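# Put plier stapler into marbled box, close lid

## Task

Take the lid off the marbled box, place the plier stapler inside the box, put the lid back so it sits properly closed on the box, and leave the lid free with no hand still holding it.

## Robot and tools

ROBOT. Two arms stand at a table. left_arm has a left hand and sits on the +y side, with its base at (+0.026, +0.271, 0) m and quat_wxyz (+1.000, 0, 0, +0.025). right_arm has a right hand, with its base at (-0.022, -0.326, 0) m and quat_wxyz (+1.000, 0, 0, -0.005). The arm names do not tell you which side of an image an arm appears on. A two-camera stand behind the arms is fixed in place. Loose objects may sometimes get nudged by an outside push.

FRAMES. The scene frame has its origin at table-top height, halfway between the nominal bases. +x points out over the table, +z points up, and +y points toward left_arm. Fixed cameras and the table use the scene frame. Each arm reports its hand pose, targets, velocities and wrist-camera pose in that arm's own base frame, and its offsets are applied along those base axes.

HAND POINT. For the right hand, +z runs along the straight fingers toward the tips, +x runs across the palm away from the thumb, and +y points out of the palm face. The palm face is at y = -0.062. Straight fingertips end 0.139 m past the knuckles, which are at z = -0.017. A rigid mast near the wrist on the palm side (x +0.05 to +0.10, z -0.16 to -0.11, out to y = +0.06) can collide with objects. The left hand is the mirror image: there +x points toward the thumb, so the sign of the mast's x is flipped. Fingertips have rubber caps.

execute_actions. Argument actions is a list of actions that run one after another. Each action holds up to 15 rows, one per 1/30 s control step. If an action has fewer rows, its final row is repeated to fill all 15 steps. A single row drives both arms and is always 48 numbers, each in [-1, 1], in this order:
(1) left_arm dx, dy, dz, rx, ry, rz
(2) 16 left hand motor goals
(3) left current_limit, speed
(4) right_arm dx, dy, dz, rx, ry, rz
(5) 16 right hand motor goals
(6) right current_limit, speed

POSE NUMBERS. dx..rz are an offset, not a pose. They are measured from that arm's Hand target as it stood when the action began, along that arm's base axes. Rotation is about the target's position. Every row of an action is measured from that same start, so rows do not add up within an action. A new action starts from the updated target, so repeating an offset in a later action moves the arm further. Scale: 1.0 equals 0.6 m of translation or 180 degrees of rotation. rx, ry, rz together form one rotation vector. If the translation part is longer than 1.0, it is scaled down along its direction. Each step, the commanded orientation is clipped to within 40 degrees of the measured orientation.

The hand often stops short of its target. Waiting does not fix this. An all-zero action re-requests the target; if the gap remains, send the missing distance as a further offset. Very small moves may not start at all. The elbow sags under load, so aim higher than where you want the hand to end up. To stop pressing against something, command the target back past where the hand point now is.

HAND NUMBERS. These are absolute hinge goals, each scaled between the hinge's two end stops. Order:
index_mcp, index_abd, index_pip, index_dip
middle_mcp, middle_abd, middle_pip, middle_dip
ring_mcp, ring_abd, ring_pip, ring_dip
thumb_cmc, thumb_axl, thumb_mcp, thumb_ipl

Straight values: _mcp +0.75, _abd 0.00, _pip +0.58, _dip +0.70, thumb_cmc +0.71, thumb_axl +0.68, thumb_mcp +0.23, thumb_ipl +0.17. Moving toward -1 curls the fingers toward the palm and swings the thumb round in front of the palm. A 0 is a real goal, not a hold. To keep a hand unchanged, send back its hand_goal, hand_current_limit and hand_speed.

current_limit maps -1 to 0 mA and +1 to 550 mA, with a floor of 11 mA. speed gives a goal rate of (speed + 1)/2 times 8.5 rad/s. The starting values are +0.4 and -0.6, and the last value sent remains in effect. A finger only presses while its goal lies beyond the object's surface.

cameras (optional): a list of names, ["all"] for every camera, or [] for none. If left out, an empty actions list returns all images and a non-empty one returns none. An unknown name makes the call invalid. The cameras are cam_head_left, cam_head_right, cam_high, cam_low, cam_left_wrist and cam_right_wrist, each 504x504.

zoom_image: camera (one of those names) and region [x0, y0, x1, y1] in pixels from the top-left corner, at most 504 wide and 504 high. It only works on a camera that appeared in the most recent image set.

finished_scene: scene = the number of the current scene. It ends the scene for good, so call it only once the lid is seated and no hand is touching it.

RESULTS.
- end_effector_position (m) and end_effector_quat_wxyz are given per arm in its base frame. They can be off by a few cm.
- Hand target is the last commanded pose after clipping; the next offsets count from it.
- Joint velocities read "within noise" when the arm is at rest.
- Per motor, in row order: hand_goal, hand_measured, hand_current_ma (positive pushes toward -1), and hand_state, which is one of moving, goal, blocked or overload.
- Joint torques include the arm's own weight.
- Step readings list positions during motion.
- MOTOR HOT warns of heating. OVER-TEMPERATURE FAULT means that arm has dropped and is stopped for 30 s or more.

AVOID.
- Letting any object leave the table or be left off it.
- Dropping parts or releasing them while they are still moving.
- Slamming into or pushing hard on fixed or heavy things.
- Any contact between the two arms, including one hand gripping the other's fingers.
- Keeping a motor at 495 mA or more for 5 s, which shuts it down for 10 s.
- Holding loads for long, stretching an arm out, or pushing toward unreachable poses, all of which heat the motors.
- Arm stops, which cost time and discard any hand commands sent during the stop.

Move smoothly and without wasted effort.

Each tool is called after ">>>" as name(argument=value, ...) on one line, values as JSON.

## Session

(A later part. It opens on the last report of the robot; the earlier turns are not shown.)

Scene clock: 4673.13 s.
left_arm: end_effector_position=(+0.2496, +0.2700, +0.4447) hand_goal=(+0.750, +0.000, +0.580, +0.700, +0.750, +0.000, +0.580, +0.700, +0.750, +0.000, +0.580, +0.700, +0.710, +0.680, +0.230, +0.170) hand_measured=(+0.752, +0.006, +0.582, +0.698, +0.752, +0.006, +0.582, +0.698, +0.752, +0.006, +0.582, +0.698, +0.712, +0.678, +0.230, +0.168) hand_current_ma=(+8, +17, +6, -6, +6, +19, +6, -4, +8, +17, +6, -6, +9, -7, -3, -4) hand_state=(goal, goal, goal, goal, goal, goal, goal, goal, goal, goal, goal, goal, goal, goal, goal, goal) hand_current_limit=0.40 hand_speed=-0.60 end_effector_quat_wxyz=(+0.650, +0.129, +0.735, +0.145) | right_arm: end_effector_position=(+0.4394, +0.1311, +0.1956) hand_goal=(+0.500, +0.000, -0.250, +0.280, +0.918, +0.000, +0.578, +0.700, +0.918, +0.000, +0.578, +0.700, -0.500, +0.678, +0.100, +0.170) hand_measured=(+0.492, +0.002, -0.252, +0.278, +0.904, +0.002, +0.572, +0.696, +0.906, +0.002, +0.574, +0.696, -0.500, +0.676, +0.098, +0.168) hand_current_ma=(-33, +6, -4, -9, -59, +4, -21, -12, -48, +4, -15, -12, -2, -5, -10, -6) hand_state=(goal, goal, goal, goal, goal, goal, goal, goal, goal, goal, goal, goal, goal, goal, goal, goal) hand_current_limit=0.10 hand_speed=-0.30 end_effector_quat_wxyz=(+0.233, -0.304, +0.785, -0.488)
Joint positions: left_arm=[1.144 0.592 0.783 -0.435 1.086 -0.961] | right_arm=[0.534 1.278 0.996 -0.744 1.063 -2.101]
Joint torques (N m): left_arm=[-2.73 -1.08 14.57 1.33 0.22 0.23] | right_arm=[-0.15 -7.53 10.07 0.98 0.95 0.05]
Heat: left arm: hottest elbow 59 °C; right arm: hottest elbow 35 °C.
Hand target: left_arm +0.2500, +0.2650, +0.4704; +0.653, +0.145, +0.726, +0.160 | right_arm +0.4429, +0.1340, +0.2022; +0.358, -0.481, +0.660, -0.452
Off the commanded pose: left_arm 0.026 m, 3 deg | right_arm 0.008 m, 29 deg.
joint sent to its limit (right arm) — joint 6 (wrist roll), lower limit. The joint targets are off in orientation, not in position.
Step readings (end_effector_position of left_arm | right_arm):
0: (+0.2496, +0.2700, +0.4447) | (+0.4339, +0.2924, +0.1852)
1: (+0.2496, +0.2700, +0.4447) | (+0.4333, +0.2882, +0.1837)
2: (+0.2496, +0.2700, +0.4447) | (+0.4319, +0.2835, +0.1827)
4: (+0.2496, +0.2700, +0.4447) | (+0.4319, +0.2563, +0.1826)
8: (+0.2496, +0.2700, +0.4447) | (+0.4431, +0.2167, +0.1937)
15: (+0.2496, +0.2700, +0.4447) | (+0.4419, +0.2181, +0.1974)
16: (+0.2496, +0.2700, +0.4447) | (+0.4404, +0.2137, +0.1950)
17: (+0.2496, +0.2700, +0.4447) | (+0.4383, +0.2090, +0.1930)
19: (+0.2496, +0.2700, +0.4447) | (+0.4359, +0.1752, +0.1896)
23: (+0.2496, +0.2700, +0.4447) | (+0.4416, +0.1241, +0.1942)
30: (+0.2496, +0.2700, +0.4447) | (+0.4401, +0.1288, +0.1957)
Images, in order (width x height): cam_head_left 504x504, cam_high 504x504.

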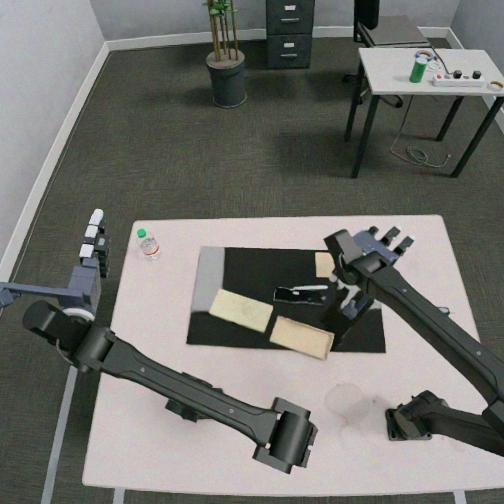

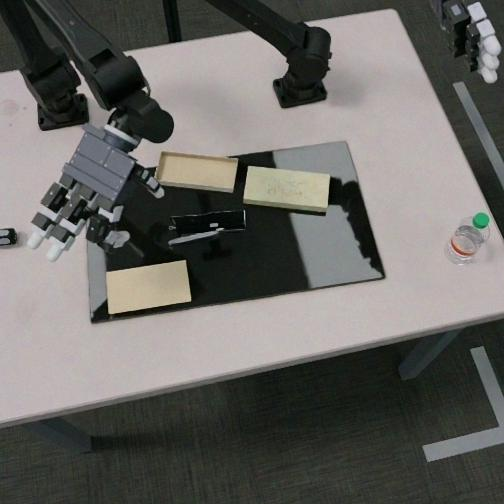

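>>> execute_actions(actions=[[[0,0,0,0,0,0,0.75,0,0.58,0.7,0.75,0,0.58,0.7,0.75,0,0.58,0.7,0.71,0.68,0.23,0.17,0.4,-0.6,-0.1,0.12,0,0,0,0,0.36,0,0.42,0.55,0.918,0,0.578,0.7,0.918,0,0.578,0.7,0.6,0.678,0.23,0.17,0.1,-0.3]],[[0,0,0,0,0,0,0.75,0,0.58,0.7,0.75,0,0.58,0.7,0.75,0,0.58,0.7,0.71,0.68,0.23,0.17,0.4,-0.6,-0.08,0.14,0,0,0,0,0.36,0,0.42,0.55,0.918,0,0.578,0.7,0.918,0,0.578,0.7,0.6,0.678,0.23,0.17,0.1,-0.3]],[[0,0,0,0,0,0,0.75,0,0.58,0.7,0.75,0,0.58,0.7,0.75,0,0.58,0.7,0.71,0.68,0.23,0.17,0.4,-0.6,-0.06,0.155,-0.08,0,0,0,0.36,0,0.42,0.55,0.918,0,0.578,0.7,0.918,0,0.578,0.7,0.6,0.678,0.23,0.17,0.1,-0.3]],[[0,0,0,0,0,0,0.75,0,0.58,0.7,0.75,0,0.58,0.7,0.75,0,0.58,0.7,0.71,0.68,0.23,0.17,0.4,-0.6,0,0,-0.08,0,0,0,0.36,0,0.42,0.55,0.918,0,0.578,0.7,0.918,0,0.578,0.7,0.6,0.678,0.23,0.17,0.1,-0.3]]], cameras=["cam_high","cam_right_wrist"])

>>> zoom_image(camera="cam_high", region=[145, 125, 265, 245])

Scene clock: 4746.47 s.
left_arm: end_effector_position=(+0.2496, +0.2700, +0.4447) hand_goal=(+0.750, +0.000, +0.580, +0.700, +0.750, +0.000, +0.580, +0.700, +0.750, +0.000, +0.580, +0.700, +0.710, +0.680, +0.230, +0.170) hand_measured=(+0.752, +0.006, +0.582, +0.698, +0.752, +0.006, +0.582, +0.698, +0.752, +0.006, +0.582, +0.698, +0.712, +0.678, +0.230, +0.168) hand_current_ma=(+8, +17, +6, -6, +6, +19, +6, -4, +8, +17, +6, -6, +9, -7, -3, -4) hand_state=(goal, goal, goal, goal, goal, goal, goal, goal, goal, goal, goal, goal, goal, goal, goal, goal) hand_current_limit=0.40 hand_speed=-0.60 end_effector_quat_wxyz=(+0.650, +0.129, +0.735, +0.145) | right_arm: end_effector_position=(+0.2963, +0.3765, +0.1010) hand_goal=(+0.360, +0.000, +0.420, +0.550, +0.918, +0.000, +0.578, +0.700, +0.918, +0.000, +0.578, +0.700, +0.600, +0.678, +0.230, +0.170) hand_measured=(+0.352, +0.000, +0.418, +0.548, +0.908, +0.000, +0.574, +0.696, +0.908, +0.000, +0.576, +0.698, +0.592, +0.676, +0.228, +0.168) hand_current_ma=(-30, -3, -6, -9, -46, -2, -14, -12, -38, -2, -11, -11, -35, -5, -12, -6) hand_state=(goal, goal, goal, goal, goal, goal, goal, goal, goal, goal, goal, goal, goal, goal, goal, goal) hand_current_limit=0.10 hand_speed=-0.30 end_effector_quat_wxyz=(+0.347, -0.490, +0.655, -0.459)
Joint positions: left_arm=[1.144 0.592 0.783 -0.435 1.086 -0.961] | right_arm=[1.183 1.538 0.984 -0.728 1.211 -1.873]
Joint torques (N m): left_arm=[-3.08 -0.44 14.71 1.33 0.26 0.22] | right_arm=[-0.5 -9.76 8.49 0.94 1.26 0.22]
Heat: left arm: hottest elbow 59 °C; right arm: hottest elbow 34 °C.
Hand target: left_arm +0.2500, +0.2650, +0.4704; +0.653, +0.145, +0.726, +0.160 | right_arm +0.2987, +0.3830, +0.1061; +0.358, -0.481, +0.660, -0.452
Off the commanded pose: left_arm 0.026 m, 3 deg | right_arm 0.009 m, 2 deg.
Step readings (end_effector_position of left_arm | right_arm):
0: (+0.2496, +0.2700, +0.4447) | (+0.4394, +0.1311, +0.1956)
1: (+0.2496, +0.2700, +0.4447) | (+0.4350, +0.1355, +0.1944)
2: (+0.2496, +0.2700, +0.4447) | (+0.4289, +0.1394, +0.1947)
4: (+0.2496, +0.2700, +0.4447) | (+0.4044, +0.1699, +0.1915)
8: (+0.2496, +0.2700, +0.4447) | (+0.3745, +0.2183, +0.1936)
15: (+0.2496, +0.2700, +0.4447) | (+0.3797, +0.2087, +0.1951)
16: (+0.2496, +0.2700, +0.4447) | (+0.3782, +0.2110, +0.1964)
17: (+0.2496, +0.2700, +0.4447) | (+0.3744, +0.2163, +0.1987)
19: (+0.2496, +0.2700, +0.4447) | (+0.3526, +0.2502, +0.1986)
23: (+0.2496, +0.2700, +0.4447) | (+0.3181, +0.2943, +0.1928)
30: (+0.2496, +0.2700, +0.4447) | (+0.3276, +0.2843, +0.1896)
31: (+0.2496, +0.2700, +0.4447) | (+0.3273, +0.2875, +0.1871)
32: (+0.2496, +0.2700, +0.4447) | (+0.3265, +0.2932, +0.1860)
34: (+0.2496, +0.2700, +0.4447) | (+0.3091, +0.3291, +0.1713)
38: (+0.2496, +0.2700, +0.4447) | (+0.2789, +0.3763, +0.1314)
45: (+0.2496, +0.2700, +0.4447) | (+0.2890, +0.3688, +0.1279)
46: (+0.2496, +0.2700, +0.4447) | (+0.2921, +0.3689, +0.1281)
47: (+0.2496, +0.2700, +0.4447) | (+0.2950, +0.3724, +0.1288)
49: (+0.2496, +0.2700, +0.4447) | (+0.2975, +0.3778, +0.1232)
53: (+0.2496, +0.2700, +0.4447) | (+0.2969, +0.3776, +0.1063)
60: (+0.2496, +0.2700, +0.4447) | (+0.2963, +0.3765, +0.1010)
camera_calibration:
cam_right_wrist: T_world_to_cam=[[0.0359631, 0.815534, -0.577591, -0.22587], [-0.37734, 0.546262, 0.747805, -0.219666], [0.925376, 0.191055, 0.327379, -0.2555], [0, 0, 0, 1]] pos_world=[0.161668, 0.353014, 0.117453]
Images, in order (width x height): cam_high 504x504, cam_right_wrist 504x504.

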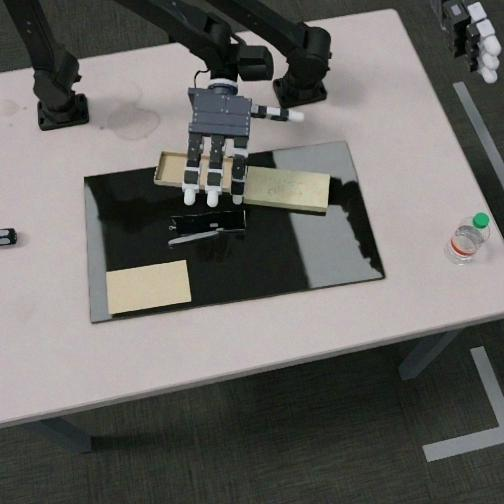

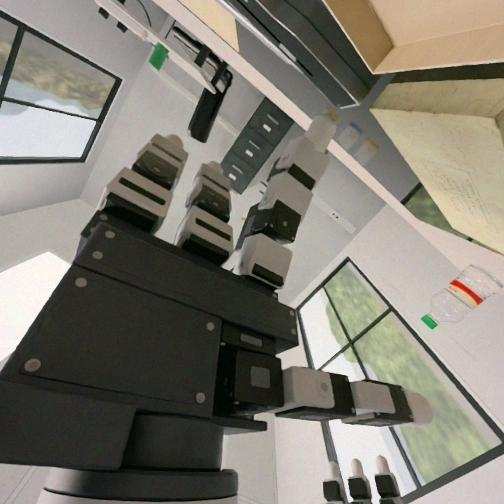

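Scaled by 4.200.

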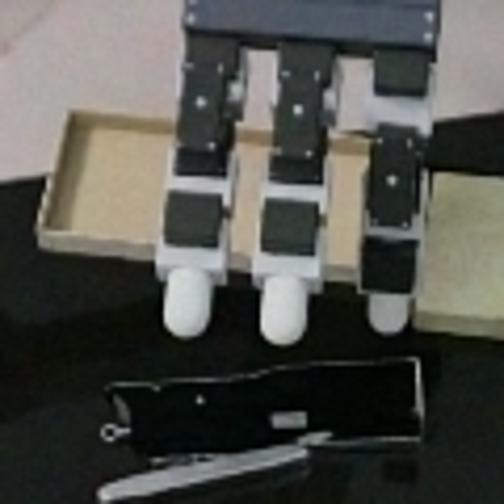

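>>> execute_actions(actions=[[[0,0,0,0,0,0,0.75,0,0.58,0.7,0.75,0,0.58,0.7,0.75,0,0.58,0.7,0.71,0.68,0.23,0.17,0.4,-0.6,-0.022,-0.01,-0.067,0,0,0,0.36,0,0.42,0.55,0.918,0,0.578,0.7,0.918,0,0.578,0.7,0.6,0.678,0.23,0.17,0.1,-0.3]]], cameras=["cam_high"])

>>> zoom_image(camera="cam_high", region=[145, 125, 265, 245])

Scene clock: 4759.13 s.
left_arm: end_effector_position=(+0.2496, +0.2700, +0.4447) hand_goal=(+0.750, +0.000, +0.580, +0.700, +0.750, +0.000, +0.580, +0.700, +0.750, +0.000, +0.580, +0.700, +0.710, +0.680, +0.230, +0.170) hand_measured=(+0.752, +0.006, +0.582, +0.698, +0.752, +0.006, +0.582, +0.698, +0.752, +0.006, +0.582, +0.698, +0.712, +0.678, +0.230, +0.168) hand_current_ma=(+8, +17, +6, -6, +6, +19, +6, -4, +8, +17, +6, -6, +9, -7, -3, -4) hand_state=(goal, goal, goal, goal, goal, goal, goal, goal, goal, goal, goal, goal, goal, goal, goal, goal) hand_current_limit=0.40 hand_speed=-0.60 end_effector_quat_wxyz=(+0.650, +0.129, +0.735, +0.145) | right_arm: end_effector_position=(+0.2836, +0.3678, +0.0629) hand_goal=(+0.360, +0.000, +0.420, +0.550, +0.918, +0.000, +0.578, +0.700, +0.918, +0.000, +0.578, +0.700, +0.600, +0.678, +0.230, +0.170) hand_measured=(+0.356, -0.010, +0.420, +0.548, +0.906, +0.000, +0.574, +0.696, +0.908, +0.000, +0.576, +0.698, +0.590, +0.676, +0.228, +0.168) hand_current_ma=(-13, -33, -3, -7, -55, -2, -14, -12, -46, -2, -11, -11, -41, -5, -12, -6) hand_state=(goal, goal, goal, goal, goal, goal, goal, goal, goal, goal, goal, goal, goal, goal, goal, goal) hand_current_limit=0.10 hand_speed=-0.30 end_effector_quat_wxyz=(+0.347, -0.490, +0.653, -0.462)
Joint positions: left_arm=[1.144 0.592 0.783 -0.435 1.086 -0.961] | right_arm=[1.206 1.581 0.916 -0.677 1.223 -1.812]
Joint torques (N m): left_arm=[-3.31 -1.08 14.57 1.4 0.25 0.2] | right_arm=[-0.21 -9.35 8.09 1.02 1.03 0.23]
Heat: left arm: hottest elbow 59 °C; right arm: hottest elbow 33 °C.
Hand target: left_arm +0.2500, +0.2650, +0.4704; +0.653, +0.145, +0.726, +0.160 | right_arm +0.2856, +0.3771, +0.0661; +0.358, -0.481, +0.660, -0.452
Off the commanded pose: left_arm 0.026 m, 3 deg | right_arm 0.010 m, 2 deg.
Step readings (end_effector_position of left_arm | right_arm):
0: (+0.2496, +0.2700, +0.4447) | (+0.2963, +0.3765, +0.1010)
1: (+0.2496, +0.2700, +0.4447) | (+0.2956, +0.3757, +0.0977)
2: (+0.2496, +0.2700, +0.4447) | (+0.2955, +0.3771, +0.0959)
4: (+0.2496, +0.2700, +0.4447) | (+0.2909, +0.3727, +0.0839)
8: (+0.2496, +0.2700, +0.4447) | (+0.2847, +0.3660, +0.0633)
15: (+0.2496, +0.2700, +0.4447) | (+0.2836, +0.3678, +0.0629)
Images, in order (width x height): cam_high 504x504.

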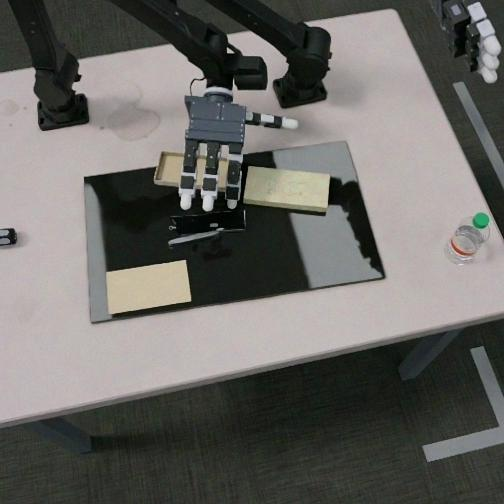

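Scaled by 4.200.

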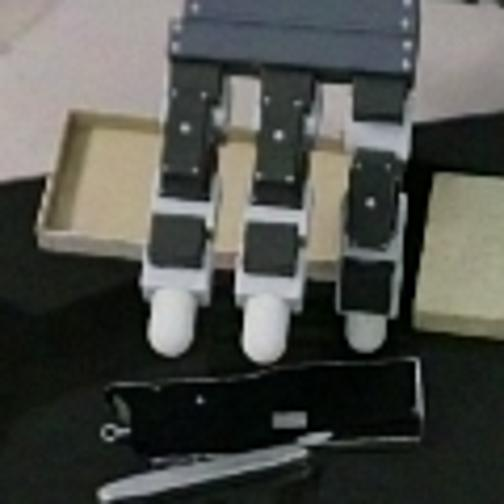

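>>> execute_actions(actions=[[[0,0,0,0,0,0,0.75,0,0.58,0.7,0.75,0,0.58,0.7,0.75,0,0.58,0.7,0.71,0.68,0.23,0.17,0.4,-0.6,0.035,-0.008,-0.004,0,0,0,0.36,0,0.42,0.55,0.918,0,0.578,0.7,0.918,0,0.578,0.7,0.6,0.678,0.23,0.17,0.1,-0.3]],[[0,0,0,0,0,0,0.75,0,0.58,0.7,0.75,0,0.58,0.7,0.75,0,0.58,0.7,0.71,0.68,0.23,0.17,0.4,-0.6,0.035,-0.008,-0.004,0,0,0,0.36,0,0.42,0.55,0.918,0,0.578,0.7,0.918,0,0.578,0.7,0.6,0.678,0.23,0.17,0.1,-0.3]]], cameras=["cam_high"])

>>> zoom_image(camera="cam_high", region=[145, 135, 265, 255])

Scene clock: 4774.30 s.
left_arm: end_effector_position=(+0.2496, +0.2700, +0.4447) hand_goal=(+0.750, +0.000, +0.580, +0.700, +0.750, +0.000, +0.580, +0.700, +0.750, +0.000, +0.580, +0.700, +0.710, +0.680, +0.230, +0.170) hand_measured=(+0.752, +0.006, +0.582, +0.698, +0.752, +0.006, +0.582, +0.698, +0.752, +0.006, +0.582, +0.698, +0.712, +0.678, +0.230, +0.168) hand_current_ma=(+8, +17, +6, -6, +6, +19, +6, -4, +8, +17, +6, -6, +9, -7, -3, -4) hand_state=(goal, goal, goal, goal, goal, goal, goal, goal, goal, goal, goal, goal, goal, goal, goal, goal) hand_current_limit=0.40 hand_speed=-0.60 end_effector_quat_wxyz=(+0.650, +0.129, +0.735, +0.145) | right_arm: end_effector_position=(+0.3243, +0.3723, +0.0655) hand_goal=(+0.360, +0.000, +0.420, +0.550, +0.918, +0.000, +0.578, +0.700, +0.918, +0.000, +0.578, +0.700, +0.600, +0.678, +0.230, +0.170) hand_measured=(+0.334, -0.016, +0.396, +0.536, +0.906, +0.000, +0.574, +0.696, +0.908, +0.000, +0.576, +0.698, +0.590, +0.676, +0.228, +0.168) hand_current_ma=(-120, -60, -102, -61, -55, -3, -14, -12, -46, -2, -11, -11, -43, -5, -12, -6) hand_state=(blocked, goal, blocked, goal, goal, goal, goal, goal, goal, goal, goal, goal, goal, goal, goal, goal) hand_current_limit=0.10 hand_speed=-0.30 end_effector_quat_wxyz=(+0.363, -0.479, +0.660, -0.450)
Joint positions: left_arm=[1.144 0.592 0.783 -0.435 1.086 -0.961] | right_arm=[1.119 1.581 0.897 -0.397 1.186 -2.043]
Joint torques (N m): left_arm=[-3.37 -0.85 14.58 1.22 0.17 0.24] | right_arm=[-1.38 -9.17 6.87 1.1 0.91 -0.02]
Heat: left arm: hottest elbow 59 °C; right arm: hottest elbow 32 °C.
Hand target: left_arm +0.2500, +0.2650, +0.4704; +0.653, +0.145, +0.726, +0.160 | right_arm +0.3276, +0.3674, +0.0611; +0.358, -0.481, +0.660, -0.452
Off the commanded pose: left_arm 0.026 m, 3 deg | right_arm 0.007 m, 1 deg.
Step readings (end_effector_position of left_arm | right_arm):
0: (+0.2496, +0.2700, +0.4447) | (+0.2836, +0.3678, +0.0629)
1: (+0.2496, +0.2700, +0.4447) | (+0.2855, +0.3688, +0.0629)
2: (+0.2496, +0.2700, +0.4447) | (+0.2881, +0.3711, +0.0629)
4: (+0.2496, +0.2700, +0.4447) | (+0.2961, +0.3738, +0.0636)
8: (+0.2496, +0.2700, +0.4447) | (+0.3047, +0.3734, +0.0645)
15: (+0.2496, +0.2700, +0.4447) | (+0.3048, +0.3725, +0.0636)
16: (+0.2496, +0.2700, +0.4447) | (+0.3065, +0.3728, +0.0636)
17: (+0.2496, +0.2700, +0.4447) | (+0.3088, +0.3737, +0.0637)
19: (+0.2496, +0.2700, +0.4447) | (+0.3157, +0.3743, +0.0650)
23: (+0.2496, +0.2700, +0.4447) | (+0.3239, +0.3727, +0.0656)
30: (+0.2496, +0.2700, +0.4447) | (+0.3243, +0.3724, +0.0655)
Images, in order (width x height): cam_high 504x504.

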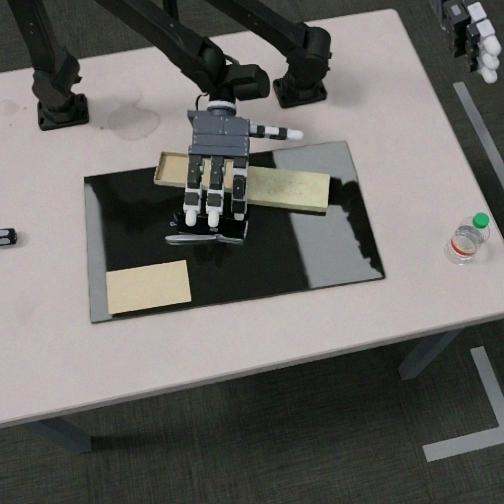

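Scaled by 4.200.

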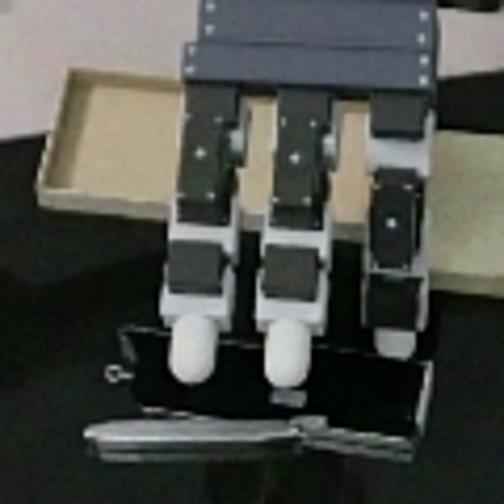

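>>> execute_actions(actions=[[[0,0,0,0,0,0,0.75,0,0.58,0.7,0.75,0,0.58,0.7,0.75,0,0.58,0.7,0.71,0.68,0.23,0.17,0.4,-0.6,0.022,-0.008,-0.002,0,0,0,0.36,0,0.42,0.55,0.918,0,0.578,0.7,0.918,0,0.578,0.7,0.6,0.678,0.23,0.17,0.1,-0.3]],[[0,0,0,0,0,0,0.75,0,0.58,0.7,0.75,0,0.58,0.7,0.75,0,0.58,0.7,0.71,0.68,0.23,0.17,0.4,-0.6,-0.05,0.01,0.03,0,0,0,0.36,0,0.42,0.55,0.918,0,0.578,0.7,0.918,0,0.578,0.7,0.6,0.678,0.23,0.17,0.1,-0.3]],[[0,0,0,0,0,0,0.75,0,0.58,0.7,0.75,0,0.58,0.7,0.75,0,0.58,0.7,0.71,0.68,0.23,0.17,0.4,-0.6,-0.02,-0.02,0.12,0,0,0,0.5,0,0.2,0.5,0.918,0,0.578,0.7,0.918,0,0.578,0.7,0.3,0.678,0.23,0.17,0.1,-0.3]],[[0,0,0,0,0,0,0.75,0,0.58,0.7,0.75,0,0.58,0.7,0.75,0,0.58,0.7,0.71,0.68,0.23,0.17,0.4,-0.6,0.09,-0.08,0.04,0,0,0,0.5,0,-0.25,0.28,0.918,0,0.578,0.7,0.918,0,0.578,0.7,-0.5,0.678,0.1,0.17,0.1,-0.3]],[[0,0,0,0,0,0,0.75,0,0.58,0.7,0.75,0,0.58,0.7,0.75,0,0.58,0.7,0.71,0.68,0.23,0.17,0.4,-0.6,0.12,0.03,-0.04,0,0,0,0.5,0,-0.25,0.28,0.918,0,0.578,0.7,0.918,0,0.578,0.7,-0.5,0.678,0.1,0.17,0.1,-0.3]]], cameras=["cam_high","cam_head_left","cam_right_wrist"])

>>> zoom_image(camera="cam_high", region=[145, 145, 265, 265])

>>> zoom_image(camera="cam_right_wrist", region=[254, 0, 504, 250])

Scene clock: 4795.93 s.
left_arm: end_effector_position=(+0.2496, +0.2700, +0.4447) hand_goal=(+0.750, +0.000, +0.580, +0.700, +0.750, +0.000, +0.580, +0.700, +0.750, +0.000, +0.580, +0.700, +0.710, +0.680, +0.230, +0.170) hand_measured=(+0.752, +0.006, +0.582, +0.698, +0.752, +0.006, +0.582, +0.698, +0.752, +0.006, +0.582, +0.698, +0.712, +0.678, +0.230, +0.168) hand_current_ma=(+8, +17, +6, -6, +6, +19, +6, -4, +8, +17, +6, -6, +9, -7, -3, -4) hand_state=(goal, goal, goal, goal, goal, goal, goal, goal, goal, goal, goal, goal, goal, goal, goal, goal) hand_current_limit=0.40 hand_speed=-0.60 end_effector_quat_wxyz=(+0.650, +0.129, +0.735, +0.145) | right_arm: end_effector_position=(+0.4171, +0.3138, +0.1292) hand_goal=(+0.500, +0.000, -0.250, +0.280, +0.918, +0.000, +0.578, +0.700, +0.918, +0.000, +0.578, +0.700, -0.500, +0.678, +0.100, +0.170) hand_measured=(+0.490, +0.000, -0.248, +0.282, +0.904, +0.000, +0.574, +0.696, +0.906, +0.000, +0.576, +0.698, -0.500, +0.676, +0.100, +0.168) hand_current_ma=(-42, -3, +7, +11, -63, +0, -14, -12, -53, +0, -11, -11, -3, -5, +1, -6) hand_state=(goal, goal, goal, goal, goal, goal, goal, goal, goal, goal, goal, goal, goal, goal, goal, goal) hand_current_limit=0.10 hand_speed=-0.30 end_effector_quat_wxyz=(+0.293, -0.431, +0.710, -0.474)
Joint positions: left_arm=[1.144 0.592 0.783 -0.435 1.086 -0.961] | right_arm=[0.878 1.547 1.08 -0.613 1.126 -2.096]
Joint torques (N m): left_arm=[-2.61 -1.14 14.49 1.24 0.27 0.2] | right_arm=[0.32 -10.64 11.48 0.85 1.1 0.03]
Heat: left arm: hottest elbow 59 °C; right arm: hottest elbow 32 °C.
Hand target: left_arm +0.2500, +0.2650, +0.4704; +0.653, +0.145, +0.726, +0.160 | right_arm +0.4248, +0.3265, +0.1499; +0.358, -0.481, +0.660, -0.452
Off the commanded pose: left_arm 0.026 m, 3 deg | right_arm 0.026 m, 11 deg.
joint sent to its limit (right arm) — joint 6 (wrist roll), lower limit. The joint targets are off in orientation, not in position.
Step readings (end_effector_position of left_arm | right_arm):
0: (+0.2496, +0.2700, +0.4447) | (+0.3244, +0.3724, +0.0655)
1: (+0.2496, +0.2700, +0.4447) | (+0.3251, +0.3726, +0.0656)
2: (+0.2496, +0.2700, +0.4447) | (+0.3263, +0.3730, +0.0658)
4: (+0.2496, +0.2700, +0.4447) | (+0.3294, +0.3725, +0.0669)
8: (+0.2496, +0.2700, +0.4447) | (+0.3320, +0.3716, +0.0679)
15: (+0.2496, +0.2700, +0.4447) | (+0.3320, +0.3715, +0.0679)
16: (+0.2496, +0.2700, +0.4447) | (+0.3297, +0.3700, +0.0685)
17: (+0.2496, +0.2700, +0.4447) | (+0.3252, +0.3677, +0.0684)
19: (+0.2496, +0.2700, +0.4447) | (+0.3168, +0.3621, +0.0686)
23: (+0.2496, +0.2700, +0.4447) | (+0.3083, +0.3625, +0.0679)
30: (+0.2496, +0.2700, +0.4447) | (+0.3077, +0.3616, +0.0674)
31: (+0.2496, +0.2700, +0.4447) | (+0.3060, +0.3587, +0.0706)
32: (+0.2496, +0.2700, +0.4447) | (+0.3022, +0.3525, +0.0740)
34: (+0.2496, +0.2700, +0.4447) | (+0.2966, +0.3409, +0.0942)
38: (+0.2496, +0.2700, +0.4447) | (+0.2972, +0.3399, +0.1390)
45: (+0.2496, +0.2700, +0.4447) | (+0.2981, +0.3459, +0.1450)
46: (+0.2496, +0.2700, +0.4447) | (+0.3009, +0.3446, +0.1447)
47: (+0.2496, +0.2700, +0.4447) | (+0.3045, +0.3438, +0.1433)
49: (+0.2496, +0.2700, +0.4447) | (+0.3255, +0.3267, +0.1495)
53: (+0.2496, +0.2700, +0.4447) | (+0.3538, +0.2931, +0.1618)
60: (+0.2496, +0.2700, +0.4447) | (+0.3484, +0.2971, +0.1618)
61: (+0.2496, +0.2700, +0.4447) | (+0.3517, +0.3003, +0.1608)
62: (+0.2496, +0.2700, +0.4447) | (+0.3587, +0.3048, +0.1588)
64: (+0.2496, +0.2700, +0.4447) | (+0.3867, +0.3147, +0.1533)
68: (+0.2496, +0.2700, +0.4447) | (+0.4174, +0.3136, +0.1300)
75: (+0.2496, +0.2700, +0.4447) | (+0.4177, +0.3130, +0.1282)
camera_calibration:
cam_right_wrist: T_world_to_cam=[[0.168919, 0.807183, -0.565616, -0.2172], [-0.236812, 0.59029, 0.771672, -0.2365], [0.956758, 0.00359428, 0.290862, -0.314108], [0, 0, 0, 1]] pos_world=[0.281209, 0.316052, 0.151011]
Images, in order (width x height): cam_head_left 504x504, cam_high 504x504, cam_right_wrist 504x504.

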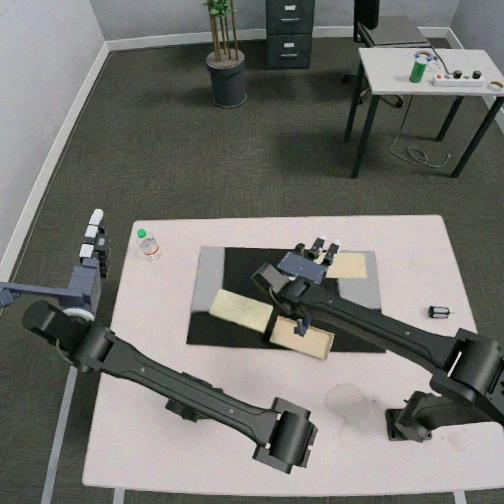

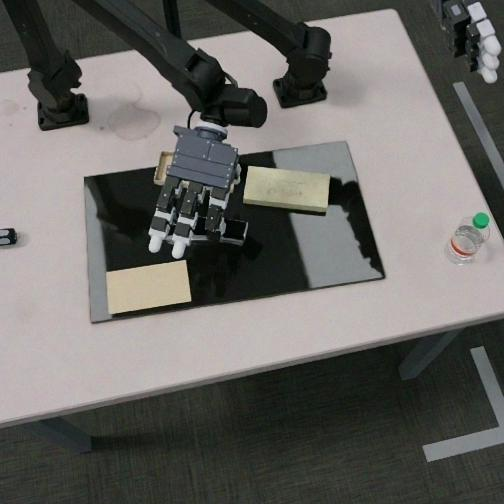

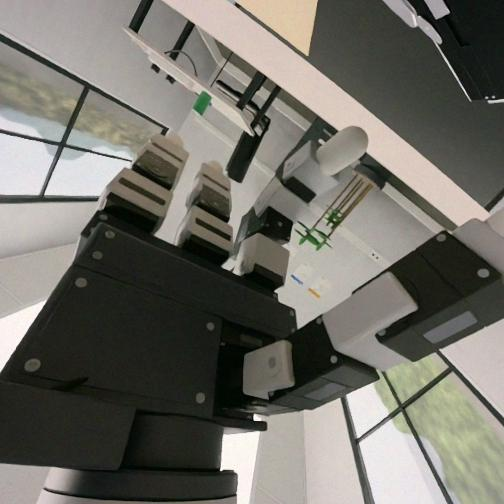

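Scaled by 4.200.

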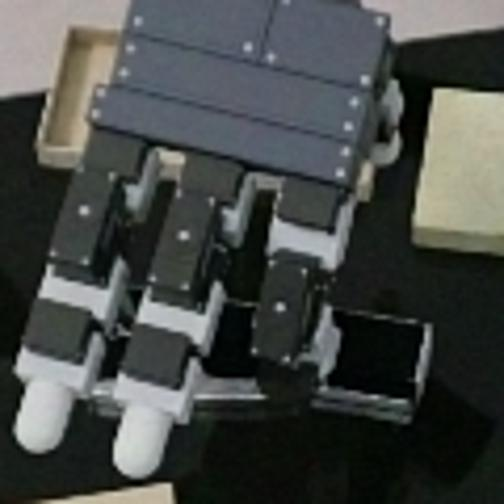

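Scaled by 2.016.

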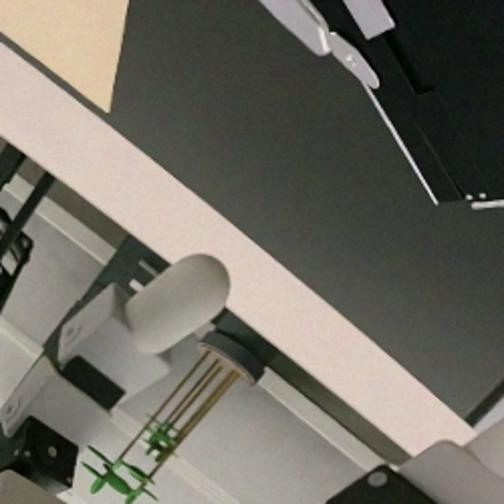

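>>> execute_actions(actions=[[[0,0,0,0,0,0,0.75,0,0.58,0.7,0.75,0,0.58,0.7,0.75,0,0.58,0.7,0.71,0.68,0.23,0.17,0.4,-0.6,0.031,0.0,-0.085,0,0,0,0.46,0,-0.25,0.28,0.918,0,0.578,0.7,0.918,0,0.578,0.7,-0.5,0.678,0.1,0.17,0.1,-0.3]],[[0,0,0,0,0,0,0.75,0,0.58,0.7,0.75,0,0.58,0.7,0.75,0,0.58,0.7,0.71,0.68,0.23,0.17,0.4,-0.6,0,0,-0.074,0,0,0,0.46,0,-0.25,0.28,0.918,0,0.578,0.7,0.918,0,0.578,0.7,-0.5,0.678,0.1,0.17,0.1,-0.3]]], cameras=["cam_right_wrist"])

>>> zoom_image(camera="cam_right_wrist", region=[254, 0, 504, 250])

Scene clock: 4818.20 s.
left_arm: end_effector_position=(+0.2496, +0.2700, +0.4447) hand_goal=(+0.750, +0.000, +0.580, +0.700, +0.750, +0.000, +0.580, +0.700, +0.750, +0.000, +0.580, +0.700, +0.710, +0.680, +0.230, +0.170) hand_measured=(+0.752, +0.006, +0.582, +0.698, +0.752, +0.006, +0.582, +0.698, +0.752, +0.006, +0.582, +0.698, +0.712, +0.678, +0.230, +0.168) hand_current_ma=(+8, +17, +6, -6, +6, +19, +6, -4, +8, +17, +6, -6, +9, -7, -3, -4) hand_state=(goal, goal, goal, goal, goal, goal, goal, goal, goal, goal, goal, goal, goal, goal, goal, goal) hand_current_limit=0.40 hand_speed=-0.60 end_effector_quat_wxyz=(+0.650, +0.129, +0.735, +0.145) | right_arm: end_effector_position=(+0.4404, +0.3270, +0.0581) hand_goal=(+0.460, +0.000, -0.250, +0.280, +0.918, +0.000, +0.578, +0.700, +0.918, +0.000, +0.578, +0.700, -0.500, +0.678, +0.100, +0.170) hand_measured=(+0.452, -0.004, -0.270, +0.266, +0.902, +0.000, +0.574, +0.696, +0.904, +0.000, +0.574, +0.698, -0.502, +0.676, +0.100, +0.168) hand_current_ma=(-34, -10, -84, -59, -69, -1, -15, -12, -58, -1, -11, -11, -8, -5, +0, -6) hand_state=(goal, goal, blocked, goal, goal, goal, goal, goal, goal, goal, goal, goal, goal, goal, goal, goal) hand_current_limit=0.10 hand_speed=-0.30 end_effector_quat_wxyz=(+0.305, -0.413, +0.719, -0.467)
Joint positions: left_arm=[1.144 0.592 0.783 -0.435 1.086 -0.961] | right_arm=[0.858 1.698 1.042 -0.382 1.118 -2.094]
Joint torques (N m): left_arm=[-2.32 -0.97 14.57 1.32 0.21 0.21] | right_arm=[-0.91 -10.87 7.68 1.32 0.73 -0.03]
Heat: left arm: hottest elbow 59 °C; right arm: hottest elbow 34 °C.
Hand target: left_arm +0.2500, +0.2650, +0.4704; +0.653, +0.145, +0.726, +0.160 | right_arm +0.4434, +0.3267, +0.0547; +0.358, -0.481, +0.660, -0.452
Off the commanded pose: left_arm 0.026 m, 3 deg | right_arm 0.005 m, 12 deg.
joint sent to its limit (right arm) — joint 6 (wrist roll), lower limit. The joint targets are off in orientation, not in position.
Step readings (end_effector_position of left_arm | right_arm):
0: (+0.2496, +0.2700, +0.4447) | (+0.4171, +0.3138, +0.1292)
1: (+0.2496, +0.2700, +0.4447) | (+0.4190, +0.3157, +0.1277)
2: (+0.2496, +0.2700, +0.4447) | (+0.4238, +0.3195, +0.1258)
4: (+0.2496, +0.2700, +0.4447) | (+0.4309, +0.3248, +0.1157)
8: (+0.2496, +0.2700, +0.4447) | (+0.4349, +0.3237, +0.0907)
15: (+0.2496, +0.2700, +0.4447) | (+0.4363, +0.3233, +0.0873)
16: (+0.2496, +0.2700, +0.4447) | (+0.4367, +0.3237, +0.0848)
17: (+0.2496, +0.2700, +0.4447) | (+0.4393, +0.3266, +0.0832)
19: (+0.2496, +0.2700, +0.4447) | (+0.4405, +0.3285, +0.0741)
23: (+0.2496, +0.2700, +0.4447) | (+0.4401, +0.3263, +0.0579)
30: (+0.2496, +0.2700, +0.4447) | (+0.4404, +0.3270, +0.0581)
camera_calibration:
cam_right_wrist: T_world_to_cam=[[0.195375, 0.825152, -0.53005, -0.291598], [-0.244801, 0.564389, 0.788377, -0.172813], [0.949685, -0.0242722, 0.312266, -0.304779], [0, 0, 0, 1]] pos_world=[0.30411, 0.330749, 0.0768527]
Images, in order (width x height): cam_right_wrist 504x504.

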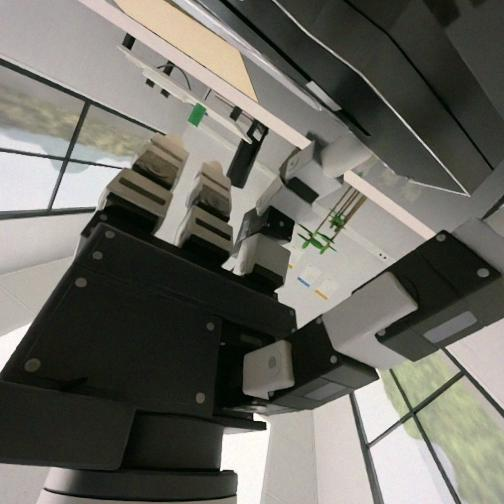

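Scaled by 2.016.

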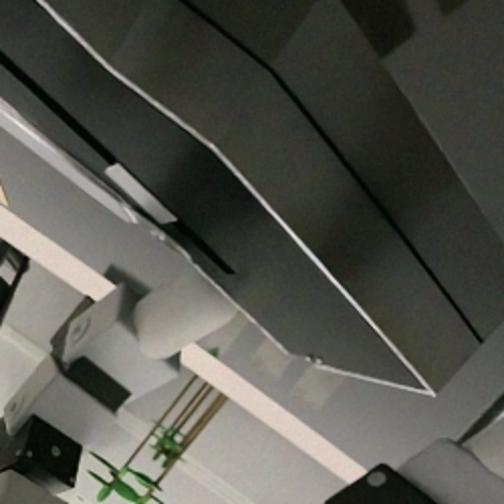

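>>> execute_actions(actions=[[[0,0,0,0,0,0,0.75,0,0.58,0.7,0.75,0,0.58,0.7,0.75,0,0.58,0.7,0.71,0.68,0.23,0.17,0.4,-0.6,0,0,0,0,0,0,0.4,0,-0.26,0.27,0.918,0,0.578,0.7,0.918,0,0.578,0.7,-0.51,0.678,0.02,0.17,0.1,-0.6]],[[0,0,0,0,0,0,0.75,0,0.58,0.7,0.75,0,0.58,0.7,0.75,0,0.58,0.7,0.71,0.68,0.23,0.17,0.4,-0.6,0,0,0,0,0,0,0.35,0,-0.27,0.25,0.918,0,0.578,0.7,0.918,0,0.578,0.7,-0.51,0.678,-0.03,0.17,0.1,-0.6]],[[0,0,0,0,0,0,0.75,0,0.58,0.7,0.75,0,0.58,0.7,0.75,0,0.58,0.7,0.71,0.68,0.23,0.17,0.4,-0.6,0,0,0,0,0,0,0.28,0,-0.29,0.24,0.918,0,0.578,0.7,0.918,0,0.578,0.7,-0.51,0.678,-0.1,0.16,0.2,-0.6]],[[0,0,0,0,0,0,0.75,0,0.58,0.7,0.75,0,0.58,0.7,0.75,0,0.58,0.7,0.71,0.68,0.23,0.17,0.4,-0.6,0,0,0,0,0,0,0.18,0,-0.31,0.22,0.918,0,0.578,0.7,0.918,0,0.578,0.7,-0.51,0.678,-0.2,0.14,0.5,-0.6]]], cameras=["cam_right_wrist"])

>>> zoom_image(camera="cam_right_wrist", region=[254, 0, 504, 250])

Scene clock: 4839.23 s.
left_arm: end_effector_position=(+0.2496, +0.2700, +0.4447) hand_goal=(+0.750, +0.000, +0.580, +0.700, +0.750, +0.000, +0.580, +0.700, +0.750, +0.000, +0.580, +0.700, +0.710, +0.680, +0.230, +0.170) hand_measured=(+0.752, +0.006, +0.582, +0.698, +0.752, +0.006, +0.582, +0.698, +0.752, +0.006, +0.582, +0.698, +0.712, +0.678, +0.230, +0.168) hand_current_ma=(+8, +17, +6, -6, +6, +19, +6, -4, +8, +17, +6, -6, +9, -7, -3, -4) hand_state=(goal, goal, goal, goal, goal, goal, goal, goal, goal, goal, goal, goal, goal, goal, goal, goal) hand_current_limit=0.40 hand_speed=-0.60 end_effector_quat_wxyz=(+0.650, +0.129, +0.735, +0.145) | right_arm: end_effector_position=(+0.4422, +0.3258, +0.0581) hand_goal=(+0.180, +0.000, -0.310, +0.220, +0.918, +0.000, +0.578, +0.700, +0.918, +0.000, +0.578, +0.700, -0.510, +0.678, -0.200, +0.140) hand_measured=(+0.344, -0.002, -0.260, +0.252, +0.902, +0.000, +0.574, +0.696, +0.904, +0.000, +0.574, +0.698, -0.510, +0.676, -0.054, +0.168) hand_current_ma=(+412, -7, +217, +143, -69, -1, -15, -12, -58, -1, -11, -11, -2, -5, +413, +163) hand_state=(blocked, goal, blocked, blocked, goal, goal, goal, goal, goal, goal, goal, goal, goal, goal, blocked, blocked) hand_current_limit=0.50 hand_speed=-0.60 end_effector_quat_wxyz=(+0.306, -0.411, +0.721, -0.467)
Joint positions: left_arm=[1.144 0.592 0.783 -0.435 1.086 -0.961] | right_arm=[0.854 1.698 1.042 -0.379 1.116 -2.094]
Joint torques (N m): left_arm=[-3.72 -0.62 14.58 1.32 0.25 0.21] | right_arm=[-0.03 -10.23 7.61 1.14 0.8 0]
Heat: left arm: hottest elbow 59 °C; right arm: hottest elbow 33 °C.
Hand target: left_arm +0.2500, +0.2650, +0.4704; +0.653, +0.145, +0.726, +0.160 | right_arm +0.4435, +0.3267, +0.0547; +0.358, -0.481, +0.660, -0.452
Off the commanded pose: left_arm 0.026 m, 3 deg | right_arm 0.004 m, 12 deg.
joint sent to its limit (right arm) — joint 6 (wrist roll), lower limit. The joint targets are off in orientation, not in position.
Step readings (end_effector_position of left_arm | right_arm):
0: (+0.2496, +0.2700, +0.4447) | (+0.4404, +0.3270, +0.0581)
1: (+0.2496, +0.2700, +0.4447) | (+0.4404, +0.3270, +0.0581)
2: (+0.2496, +0.2700, +0.4447) | (+0.4406, +0.3266, +0.0582)
4: (+0.2496, +0.2700, +0.4447) | (+0.4416, +0.3258, +0.0584)
8: (+0.2496, +0.2700, +0.4447) | (+0.4424, +0.3254, +0.0585)
15: (+0.2496, +0.2700, +0.4447) | (+0.4424, +0.3254, +0.0585)
16: (+0.2496, +0.2700, +0.4447) | (+0.4424, +0.3254, +0.0585)
17: (+0.2496, +0.2700, +0.4447) | (+0.4422, +0.3257, +0.0583)
19: (+0.2496, +0.2700, +0.4447) | (+0.4422, +0.3258, +0.0583)
23: (+0.2496, +0.2700, +0.4447) | (+0.4423, +0.3257, +0.0583)
30: (+0.2496, +0.2700, +0.4447) | (+0.4423, +0.3257, +0.0583)
31: (+0.2496, +0.2700, +0.4447) | (+0.4423, +0.3257, +0.0583)
32: (+0.2496, +0.2700, +0.4447) | (+0.4423, +0.3257, +0.0582)
34: (+0.2496, +0.2700, +0.4447) | (+0.4422, +0.3258, +0.0581)
38: (+0.2496, +0.2700, +0.4447) | (+0.4422, +0.3258, +0.0581)
45: (+0.2496, +0.2700, +0.4447) | (+0.4422, +0.3258, +0.0581)
46: (+0.2496, +0.2700, +0.4447) | (+0.4422, +0.3258, +0.0581)
47: (+0.2496, +0.2700, +0.4447) | (+0.4422, +0.3258, +0.0581)
49: (+0.2496, +0.2700, +0.4447) | (+0.4422, +0.3258, +0.0581)
53: (+0.2496, +0.2700, +0.4447) | (+0.4422, +0.3258, +0.0581)
60: (+0.2496, +0.2700, +0.4447) | (+0.4422, +0.3258, +0.0581)
camera_calibration:
cam_right_wrist: T_world_to_cam=[[0.198569, 0.826507, -0.526741, -0.292951], [-0.243521, 0.562196, 0.790337, -0.171738], [0.949351, -0.0286637, 0.312907, -0.305016], [0, 0, 0, 1]] pos_world=[0.305916, 0.329934, 0.0768628]
Images, in order (width x height): cam_right_wrist 504x504.

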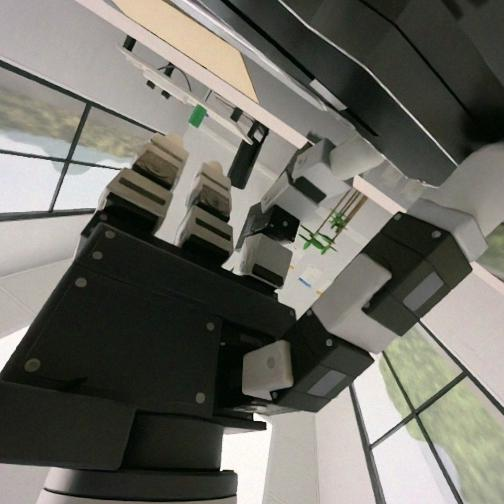

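Scaled by 2.016.

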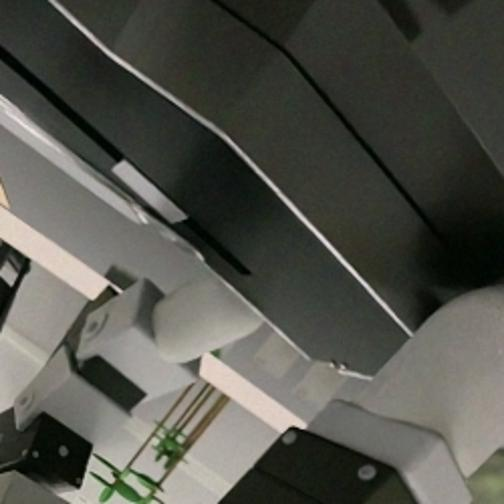

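>>> execute_actions(actions=[[[0,0,0,0,0,0,0.75,0,0.58,0.7,0.75,0,0.58,0.7,0.75,0,0.58,0.7,0.71,0.68,0.23,0.17,0.4,-0.6,0.003,0,0.05,0,0,0,0.1,0,-0.32,0.21,0.918,0,0.578,0.7,0.918,0,0.578,0.7,-0.51,0.678,-0.28,0.13,0.7,-0.6]],[[0,0,0,0,0,0,0.75,0,0.58,0.7,0.75,0,0.58,0.7,0.75,0,0.58,0.7,0.71,0.68,0.23,0.17,0.4,-0.6,0,0,0.0365,0,0,0,0.1,0,-0.32,0.21,0.918,0,0.578,0.7,0.918,0,0.578,0.7,-0.51,0.678,-0.28,0.13,0.7,-0.6]],[[0,0,0,0,0,0,0.75,0,0.58,0.7,0.75,0,0.58,0.7,0.75,0,0.58,0.7,0.71,0.68,0.23,0.17,0.4,-0.6,-0.01,-0.02,0.034,0,0,0,0.1,0,-0.32,0.21,0.918,0,0.578,0.7,0.918,0,0.578,0.7,-0.51,0.678,-0.28,0.13,0.7,-0.6]],[[0,0,0,0,0,0,0.75,0,0.58,0.7,0.75,0,0.58,0.7,0.75,0,0.58,0.7,0.71,0.68,0.23,0.17,0.4,-0.6,-0.02,-0.035,0.035,0,0,0,0.1,0,-0.32,0.21,0.918,0,0.578,0.7,0.918,0,0.578,0.7,-0.51,0.678,-0.28,0.13,0.7,-0.6]]], cameras=["cam_right_wrist","cam_low","cam_high"])

>>> zoom_image(camera="cam_low", region=[210, 180, 340, 290])

Scene clock: 4879.07 s.
left_arm: end_effector_position=(+0.2496, +0.2700, +0.4447) hand_goal=(+0.750, +0.000, +0.580, +0.700, +0.750, +0.000, +0.580, +0.700, +0.750, +0.000, +0.580, +0.700, +0.710, +0.680, +0.230, +0.170) hand_measured=(+0.752, +0.006, +0.582, +0.698, +0.752, +0.006, +0.582, +0.698, +0.752, +0.006, +0.582, +0.698, +0.712, +0.678, +0.230, +0.168) hand_current_ma=(+8, +17, +6, -6, +6, +19, +6, -4, +8, +17, +6, -6, +9, -7, -3, -4) hand_state=(goal, goal, goal, goal, goal, goal, goal, goal, goal, goal, goal, goal, goal, goal, goal, goal) hand_current_limit=0.40 hand_speed=-0.60 end_effector_quat_wxyz=(+0.650, +0.129, +0.735, +0.145) | right_arm: end_effector_position=(+0.4225, +0.2923, +0.1388) hand_goal=(+0.100, +0.000, -0.320, +0.210, +0.918, +0.000, +0.578, +0.700, +0.918, +0.000, +0.578, +0.700, -0.510, +0.678, -0.280, +0.130) hand_measured=(+0.154, +0.002, -0.306, +0.216, +0.902, +0.000, +0.574, +0.696, +0.904, +0.000, +0.574, +0.698, -0.514, +0.676, -0.180, +0.144) hand_current_ma=(+257, +4, +61, +22, -69, -1, -15, -12, -58, -1, -11, -11, -16, -9, +466, +74) hand_state=(blocked, goal, goal, goal, goal, goal, goal, goal, goal, goal, goal, goal, goal, goal, blocked, goal) hand_current_limit=0.70 hand_speed=-0.60 end_effector_quat_wxyz=(+0.298, -0.411, +0.722, -0.470)
Joint positions: left_arm=[1.144 0.592 0.783 -0.435 1.086 -0.961] | right_arm=[0.838 1.497 1.045 -0.587 1.113 -2.103]
Joint torques (N m): left_arm=[-2.9 -1.2 14.53 1.29 0.19 0.25] | right_arm=[-0.79 -9.82 10.24 0.35 0.98 0.08]
Heat: left arm: hottest elbow 59 °C; right arm: hottest elbow 32 °C.
Hand target: left_arm +0.2500, +0.2650, +0.4704; +0.653, +0.145, +0.726, +0.160 | right_arm +0.4273, +0.2937, +0.1479; +0.358, -0.481, +0.660, -0.452
Off the commanded pose: left_arm 0.026 m, 3 deg | right_arm 0.010 m, 13 deg.
joint sent to its limit (right arm) — joint 6 (wrist roll), lower limit. The joint targets are off in orientation, not in position.
Step readings (end_effector_position of left_arm | right_arm):
0: (+0.2496, +0.2700, +0.4447) | (+0.4422, +0.3258, +0.0581)
1: (+0.2496, +0.2700, +0.4447) | (+0.4414, +0.3250, +0.0585)
2: (+0.2496, +0.2700, +0.4447) | (+0.4397, +0.3238, +0.0587)
4: (+0.2496, +0.2700, +0.4447) | (+0.4373, +0.3211, +0.0603)
8: (+0.2496, +0.2700, +0.4447) | (+0.4359, +0.3196, +0.0622)
15: (+0.2496, +0.2700, +0.4447) | (+0.4355, +0.3191, +0.0619)
16: (+0.2496, +0.2700, +0.4447) | (+0.4349, +0.3184, +0.0628)
17: (+0.2496, +0.2700, +0.4447) | (+0.4333, +0.3168, +0.0635)
19: (+0.2496, +0.2700, +0.4447) | (+0.4312, +0.3141, +0.0675)
23: (+0.2496, +0.2700, +0.4447) | (+0.4304, +0.3124, +0.0765)
30: (+0.2496, +0.2700, +0.4447) | (+0.4305, +0.3126, +0.0781)
31: (+0.2496, +0.2700, +0.4447) | (+0.4298, +0.3118, +0.0791)
32: (+0.2496, +0.2700, +0.4447) | (+0.4284, +0.3103, +0.0806)
34: (+0.2496, +0.2700, +0.4447) | (+0.4262, +0.3077, +0.0872)
38: (+0.2496, +0.2700, +0.4447) | (+0.4256, +0.3066, +0.1016)
45: (+0.2496, +0.2700, +0.4447) | (+0.4256, +0.3064, +0.1040)
46: (+0.2496, +0.2700, +0.4447) | (+0.4249, +0.3054, +0.1055)
47: (+0.2496, +0.2700, +0.4447) | (+0.4232, +0.3038, +0.1072)
49: (+0.2496, +0.2700, +0.4447) | (+0.4209, +0.2993, +0.1156)
53: (+0.2496, +0.2700, +0.4447) | (+0.4216, +0.2940, +0.1349)
60: (+0.2496, +0.2700, +0.4447) | (+0.4225, +0.2923, +0.1388)
camera_calibration:
cam_right_wrist: T_world_to_cam=[[0.20248, 0.819697, -0.535816, -0.217297], [-0.230537, 0.57167, 0.78743, -0.229235], [0.951764, -0.0359139, 0.304722, -0.310268], [0, 0, 0, 1]] pos_world=[0.286453, 0.298022, 0.158621]
Images, in order (width x height): cam_high 504x504, cam_low 504x504, cam_right_wrist 504x504.

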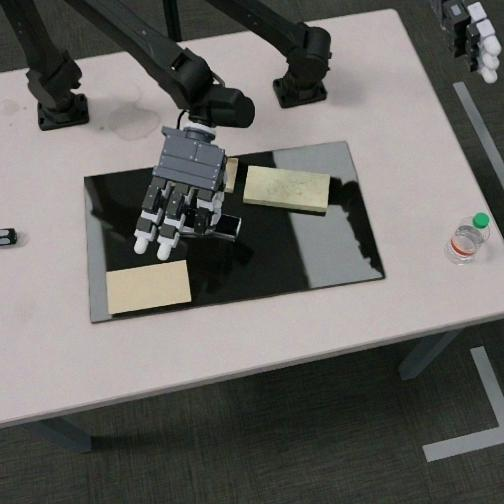

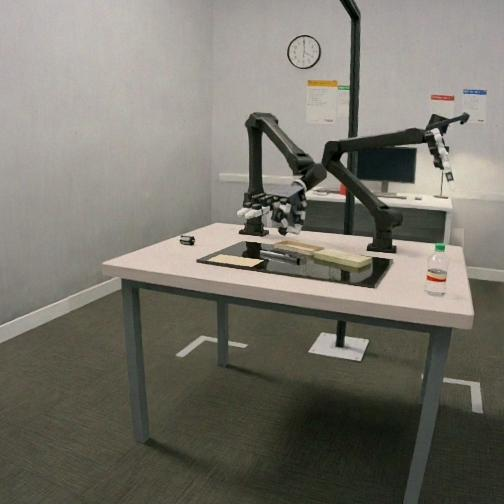

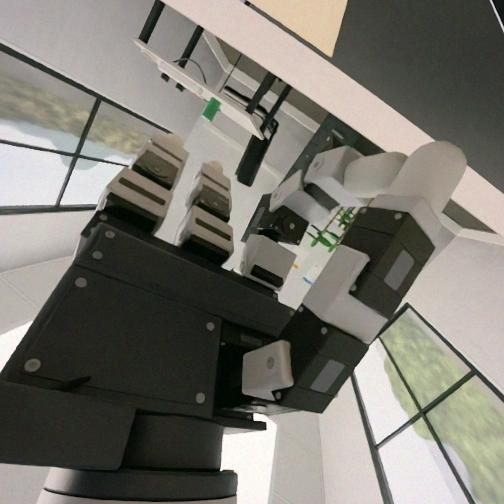

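Scaled by 3.877.

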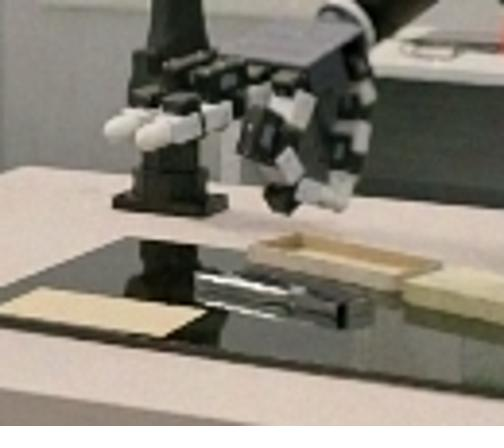

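>>> execute_actions(actions=[[[0,0,0,0,0,0,0.75,0,0.58,0.7,0.75,0,0.58,0.7,0.75,0,0.58,0.7,0.71,0.68,0.23,0.17,0.4,-0.6,0,-0.1,0.03,0,0,0,0.5,0,-0.25,0.28,0.918,0,0.578,0.7,0.918,0,0.578,0.7,-0.5,0.678,0.1,0.17,0.1,-0.3]],[[0,0,0,0,0,0,0.75,0,0.58,0.7,0.75,0,0.58,0.7,0.75,0,0.58,0.7,0.71,0.68,0.23,0.17,0.4,-0.6,0,-0.14,0,0,0,0,0.5,0,-0.25,0.28,0.918,0,0.578,0.7,0.918,0,0.578,0.7,-0.5,0.678,0.1,0.17,0.1,-0.3]]], cameras=["cam_high","cam_head_left"])

>>> zoom_image(camera="cam_high", region=[145, 145, 265, 265])

>>> zoom_image(camera="cam_head_left", region=[255, 255, 355, 355])

Scene clock: 5000.80 s.
left_arm: end_effector_position=(+0.2496, +0.2700, +0.4447) hand_goal=(+0.750, +0.000, +0.580, +0.700, +0.750, +0.000, +0.580, +0.700, +0.750, +0.000, +0.580, +0.700, +0.710, +0.680, +0.230, +0.170) hand_measured=(+0.752, +0.006, +0.582, +0.698, +0.752, +0.006, +0.582, +0.698, +0.752, +0.006, +0.582, +0.698, +0.712, +0.678, +0.230, +0.168) hand_current_ma=(+8, +17, +6, -6, +6, +19, +6, -4, +8, +17, +6, -6, +9, -7, -3, -4) hand_state=(goal, goal, goal, goal, goal, goal, goal, goal, goal, goal, goal, goal, goal, goal, goal, goal) hand_current_limit=0.40 hand_speed=-0.60 end_effector_quat_wxyz=(+0.650, +0.129, +0.735, +0.145) | right_arm: end_effector_position=(+0.4241, +0.1462, +0.1591) hand_goal=(+0.500, +0.000, -0.250, +0.280, +0.918, +0.000, +0.578, +0.700, +0.918, +0.000, +0.578, +0.700, -0.500, +0.678, +0.100, +0.170) hand_measured=(+0.492, +0.002, -0.252, +0.278, +0.904, +0.002, +0.574, +0.696, +0.906, +0.002, +0.574, +0.698, -0.500, +0.676, +0.098, +0.168) hand_current_ma=(-35, +5, -5, -9, -64, +3, -15, -12, -52, +3, -11, -11, -3, -7, -10, -6) hand_state=(goal, goal, goal, goal, goal, goal, goal, goal, goal, goal, goal, goal, goal, goal, goal, goal) hand_current_limit=0.10 hand_speed=-0.30 end_effector_quat_wxyz=(+0.244, -0.322, +0.774, -0.488)
Joint positions: left_arm=[1.144 0.592 0.783 -0.435 1.086 -0.961] | right_arm=[0.587 1.288 0.901 -0.641 1.078 -2.101]
Joint torques (N m): left_arm=[-3.25 -1.03 14.71 1.21 0.23 0.2] | right_arm=[0.15 -7.71 9.85 0.85 0.99 0.05]
Heat: left arm: hottest elbow 59 °C; right arm: hottest elbow 32 °C.
Hand target: left_arm +0.2500, +0.2650, +0.4704; +0.653, +0.145, +0.726, +0.160 | right_arm +0.4273, +0.1496, +0.1660; +0.358, -0.481, +0.660, -0.452
Off the commanded pose: left_arm 0.026 m, 3 deg | right_arm 0.008 m, 26 deg.
joint sent to its limit (right arm) — joint 6 (wrist roll), lower limit. The joint targets are off in orientation, not in position.
Step readings (end_effector_position of left_arm | right_arm):
0: (+0.2496, +0.2700, +0.4447) | (+0.4225, +0.2923, +0.1388)
1: (+0.2496, +0.2700, +0.4447) | (+0.4217, +0.2885, +0.1386)
2: (+0.2496, +0.2700, +0.4447) | (+0.4195, +0.2830, +0.1385)
4: (+0.2496, +0.2700, +0.4447) | (+0.4183, +0.2605, +0.1425)
8: (+0.2496, +0.2700, +0.4447) | (+0.4274, +0.2280, +0.1602)
15: (+0.2496, +0.2700, +0.4447) | (+0.4269, +0.2287, +0.1639)
16: (+0.2496, +0.2700, +0.4447) | (+0.4253, +0.2243, +0.1611)
17: (+0.2496, +0.2700, +0.4447) | (+0.4235, +0.2181, +0.1593)
19: (+0.2496, +0.2700, +0.4447) | (+0.4211, +0.1871, +0.1559)
23: (+0.2496, +0.2700, +0.4447) | (+0.4263, +0.1396, +0.1586)
30: (+0.2496, +0.2700, +0.4447) | (+0.4246, +0.1447, +0.1591)
Images, in order (width x height): cam_head_left 504x504, cam_high 504x504.

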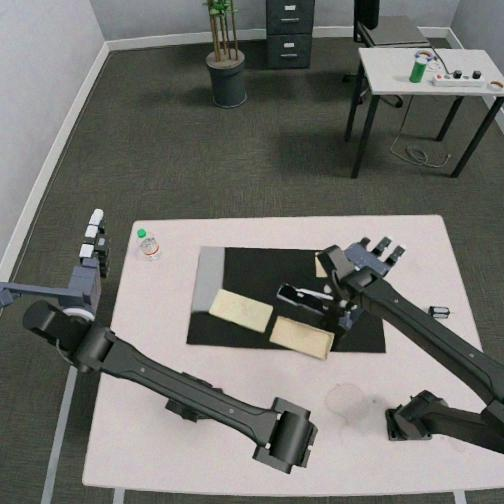

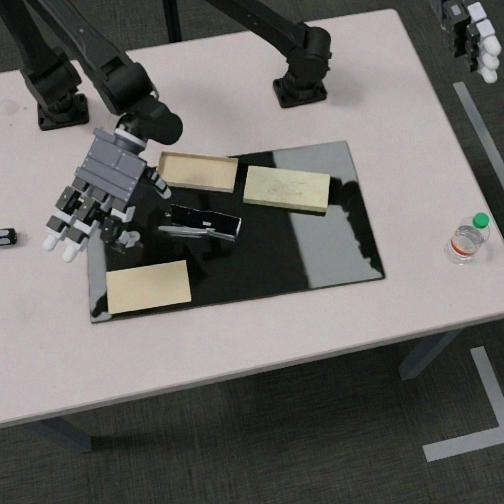

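Scaled by 4.200.

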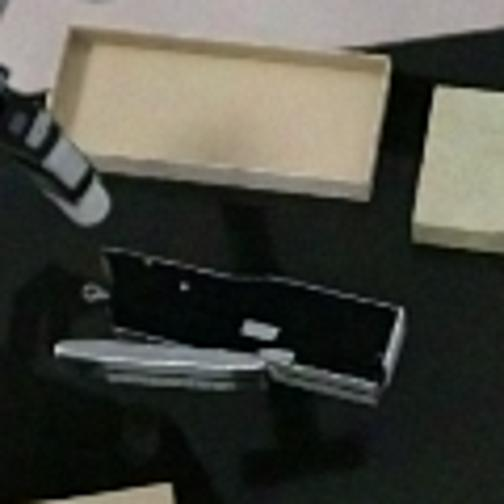

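Scaled by 5.040.

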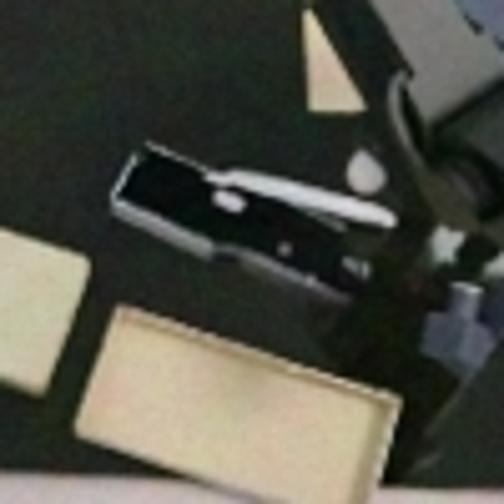

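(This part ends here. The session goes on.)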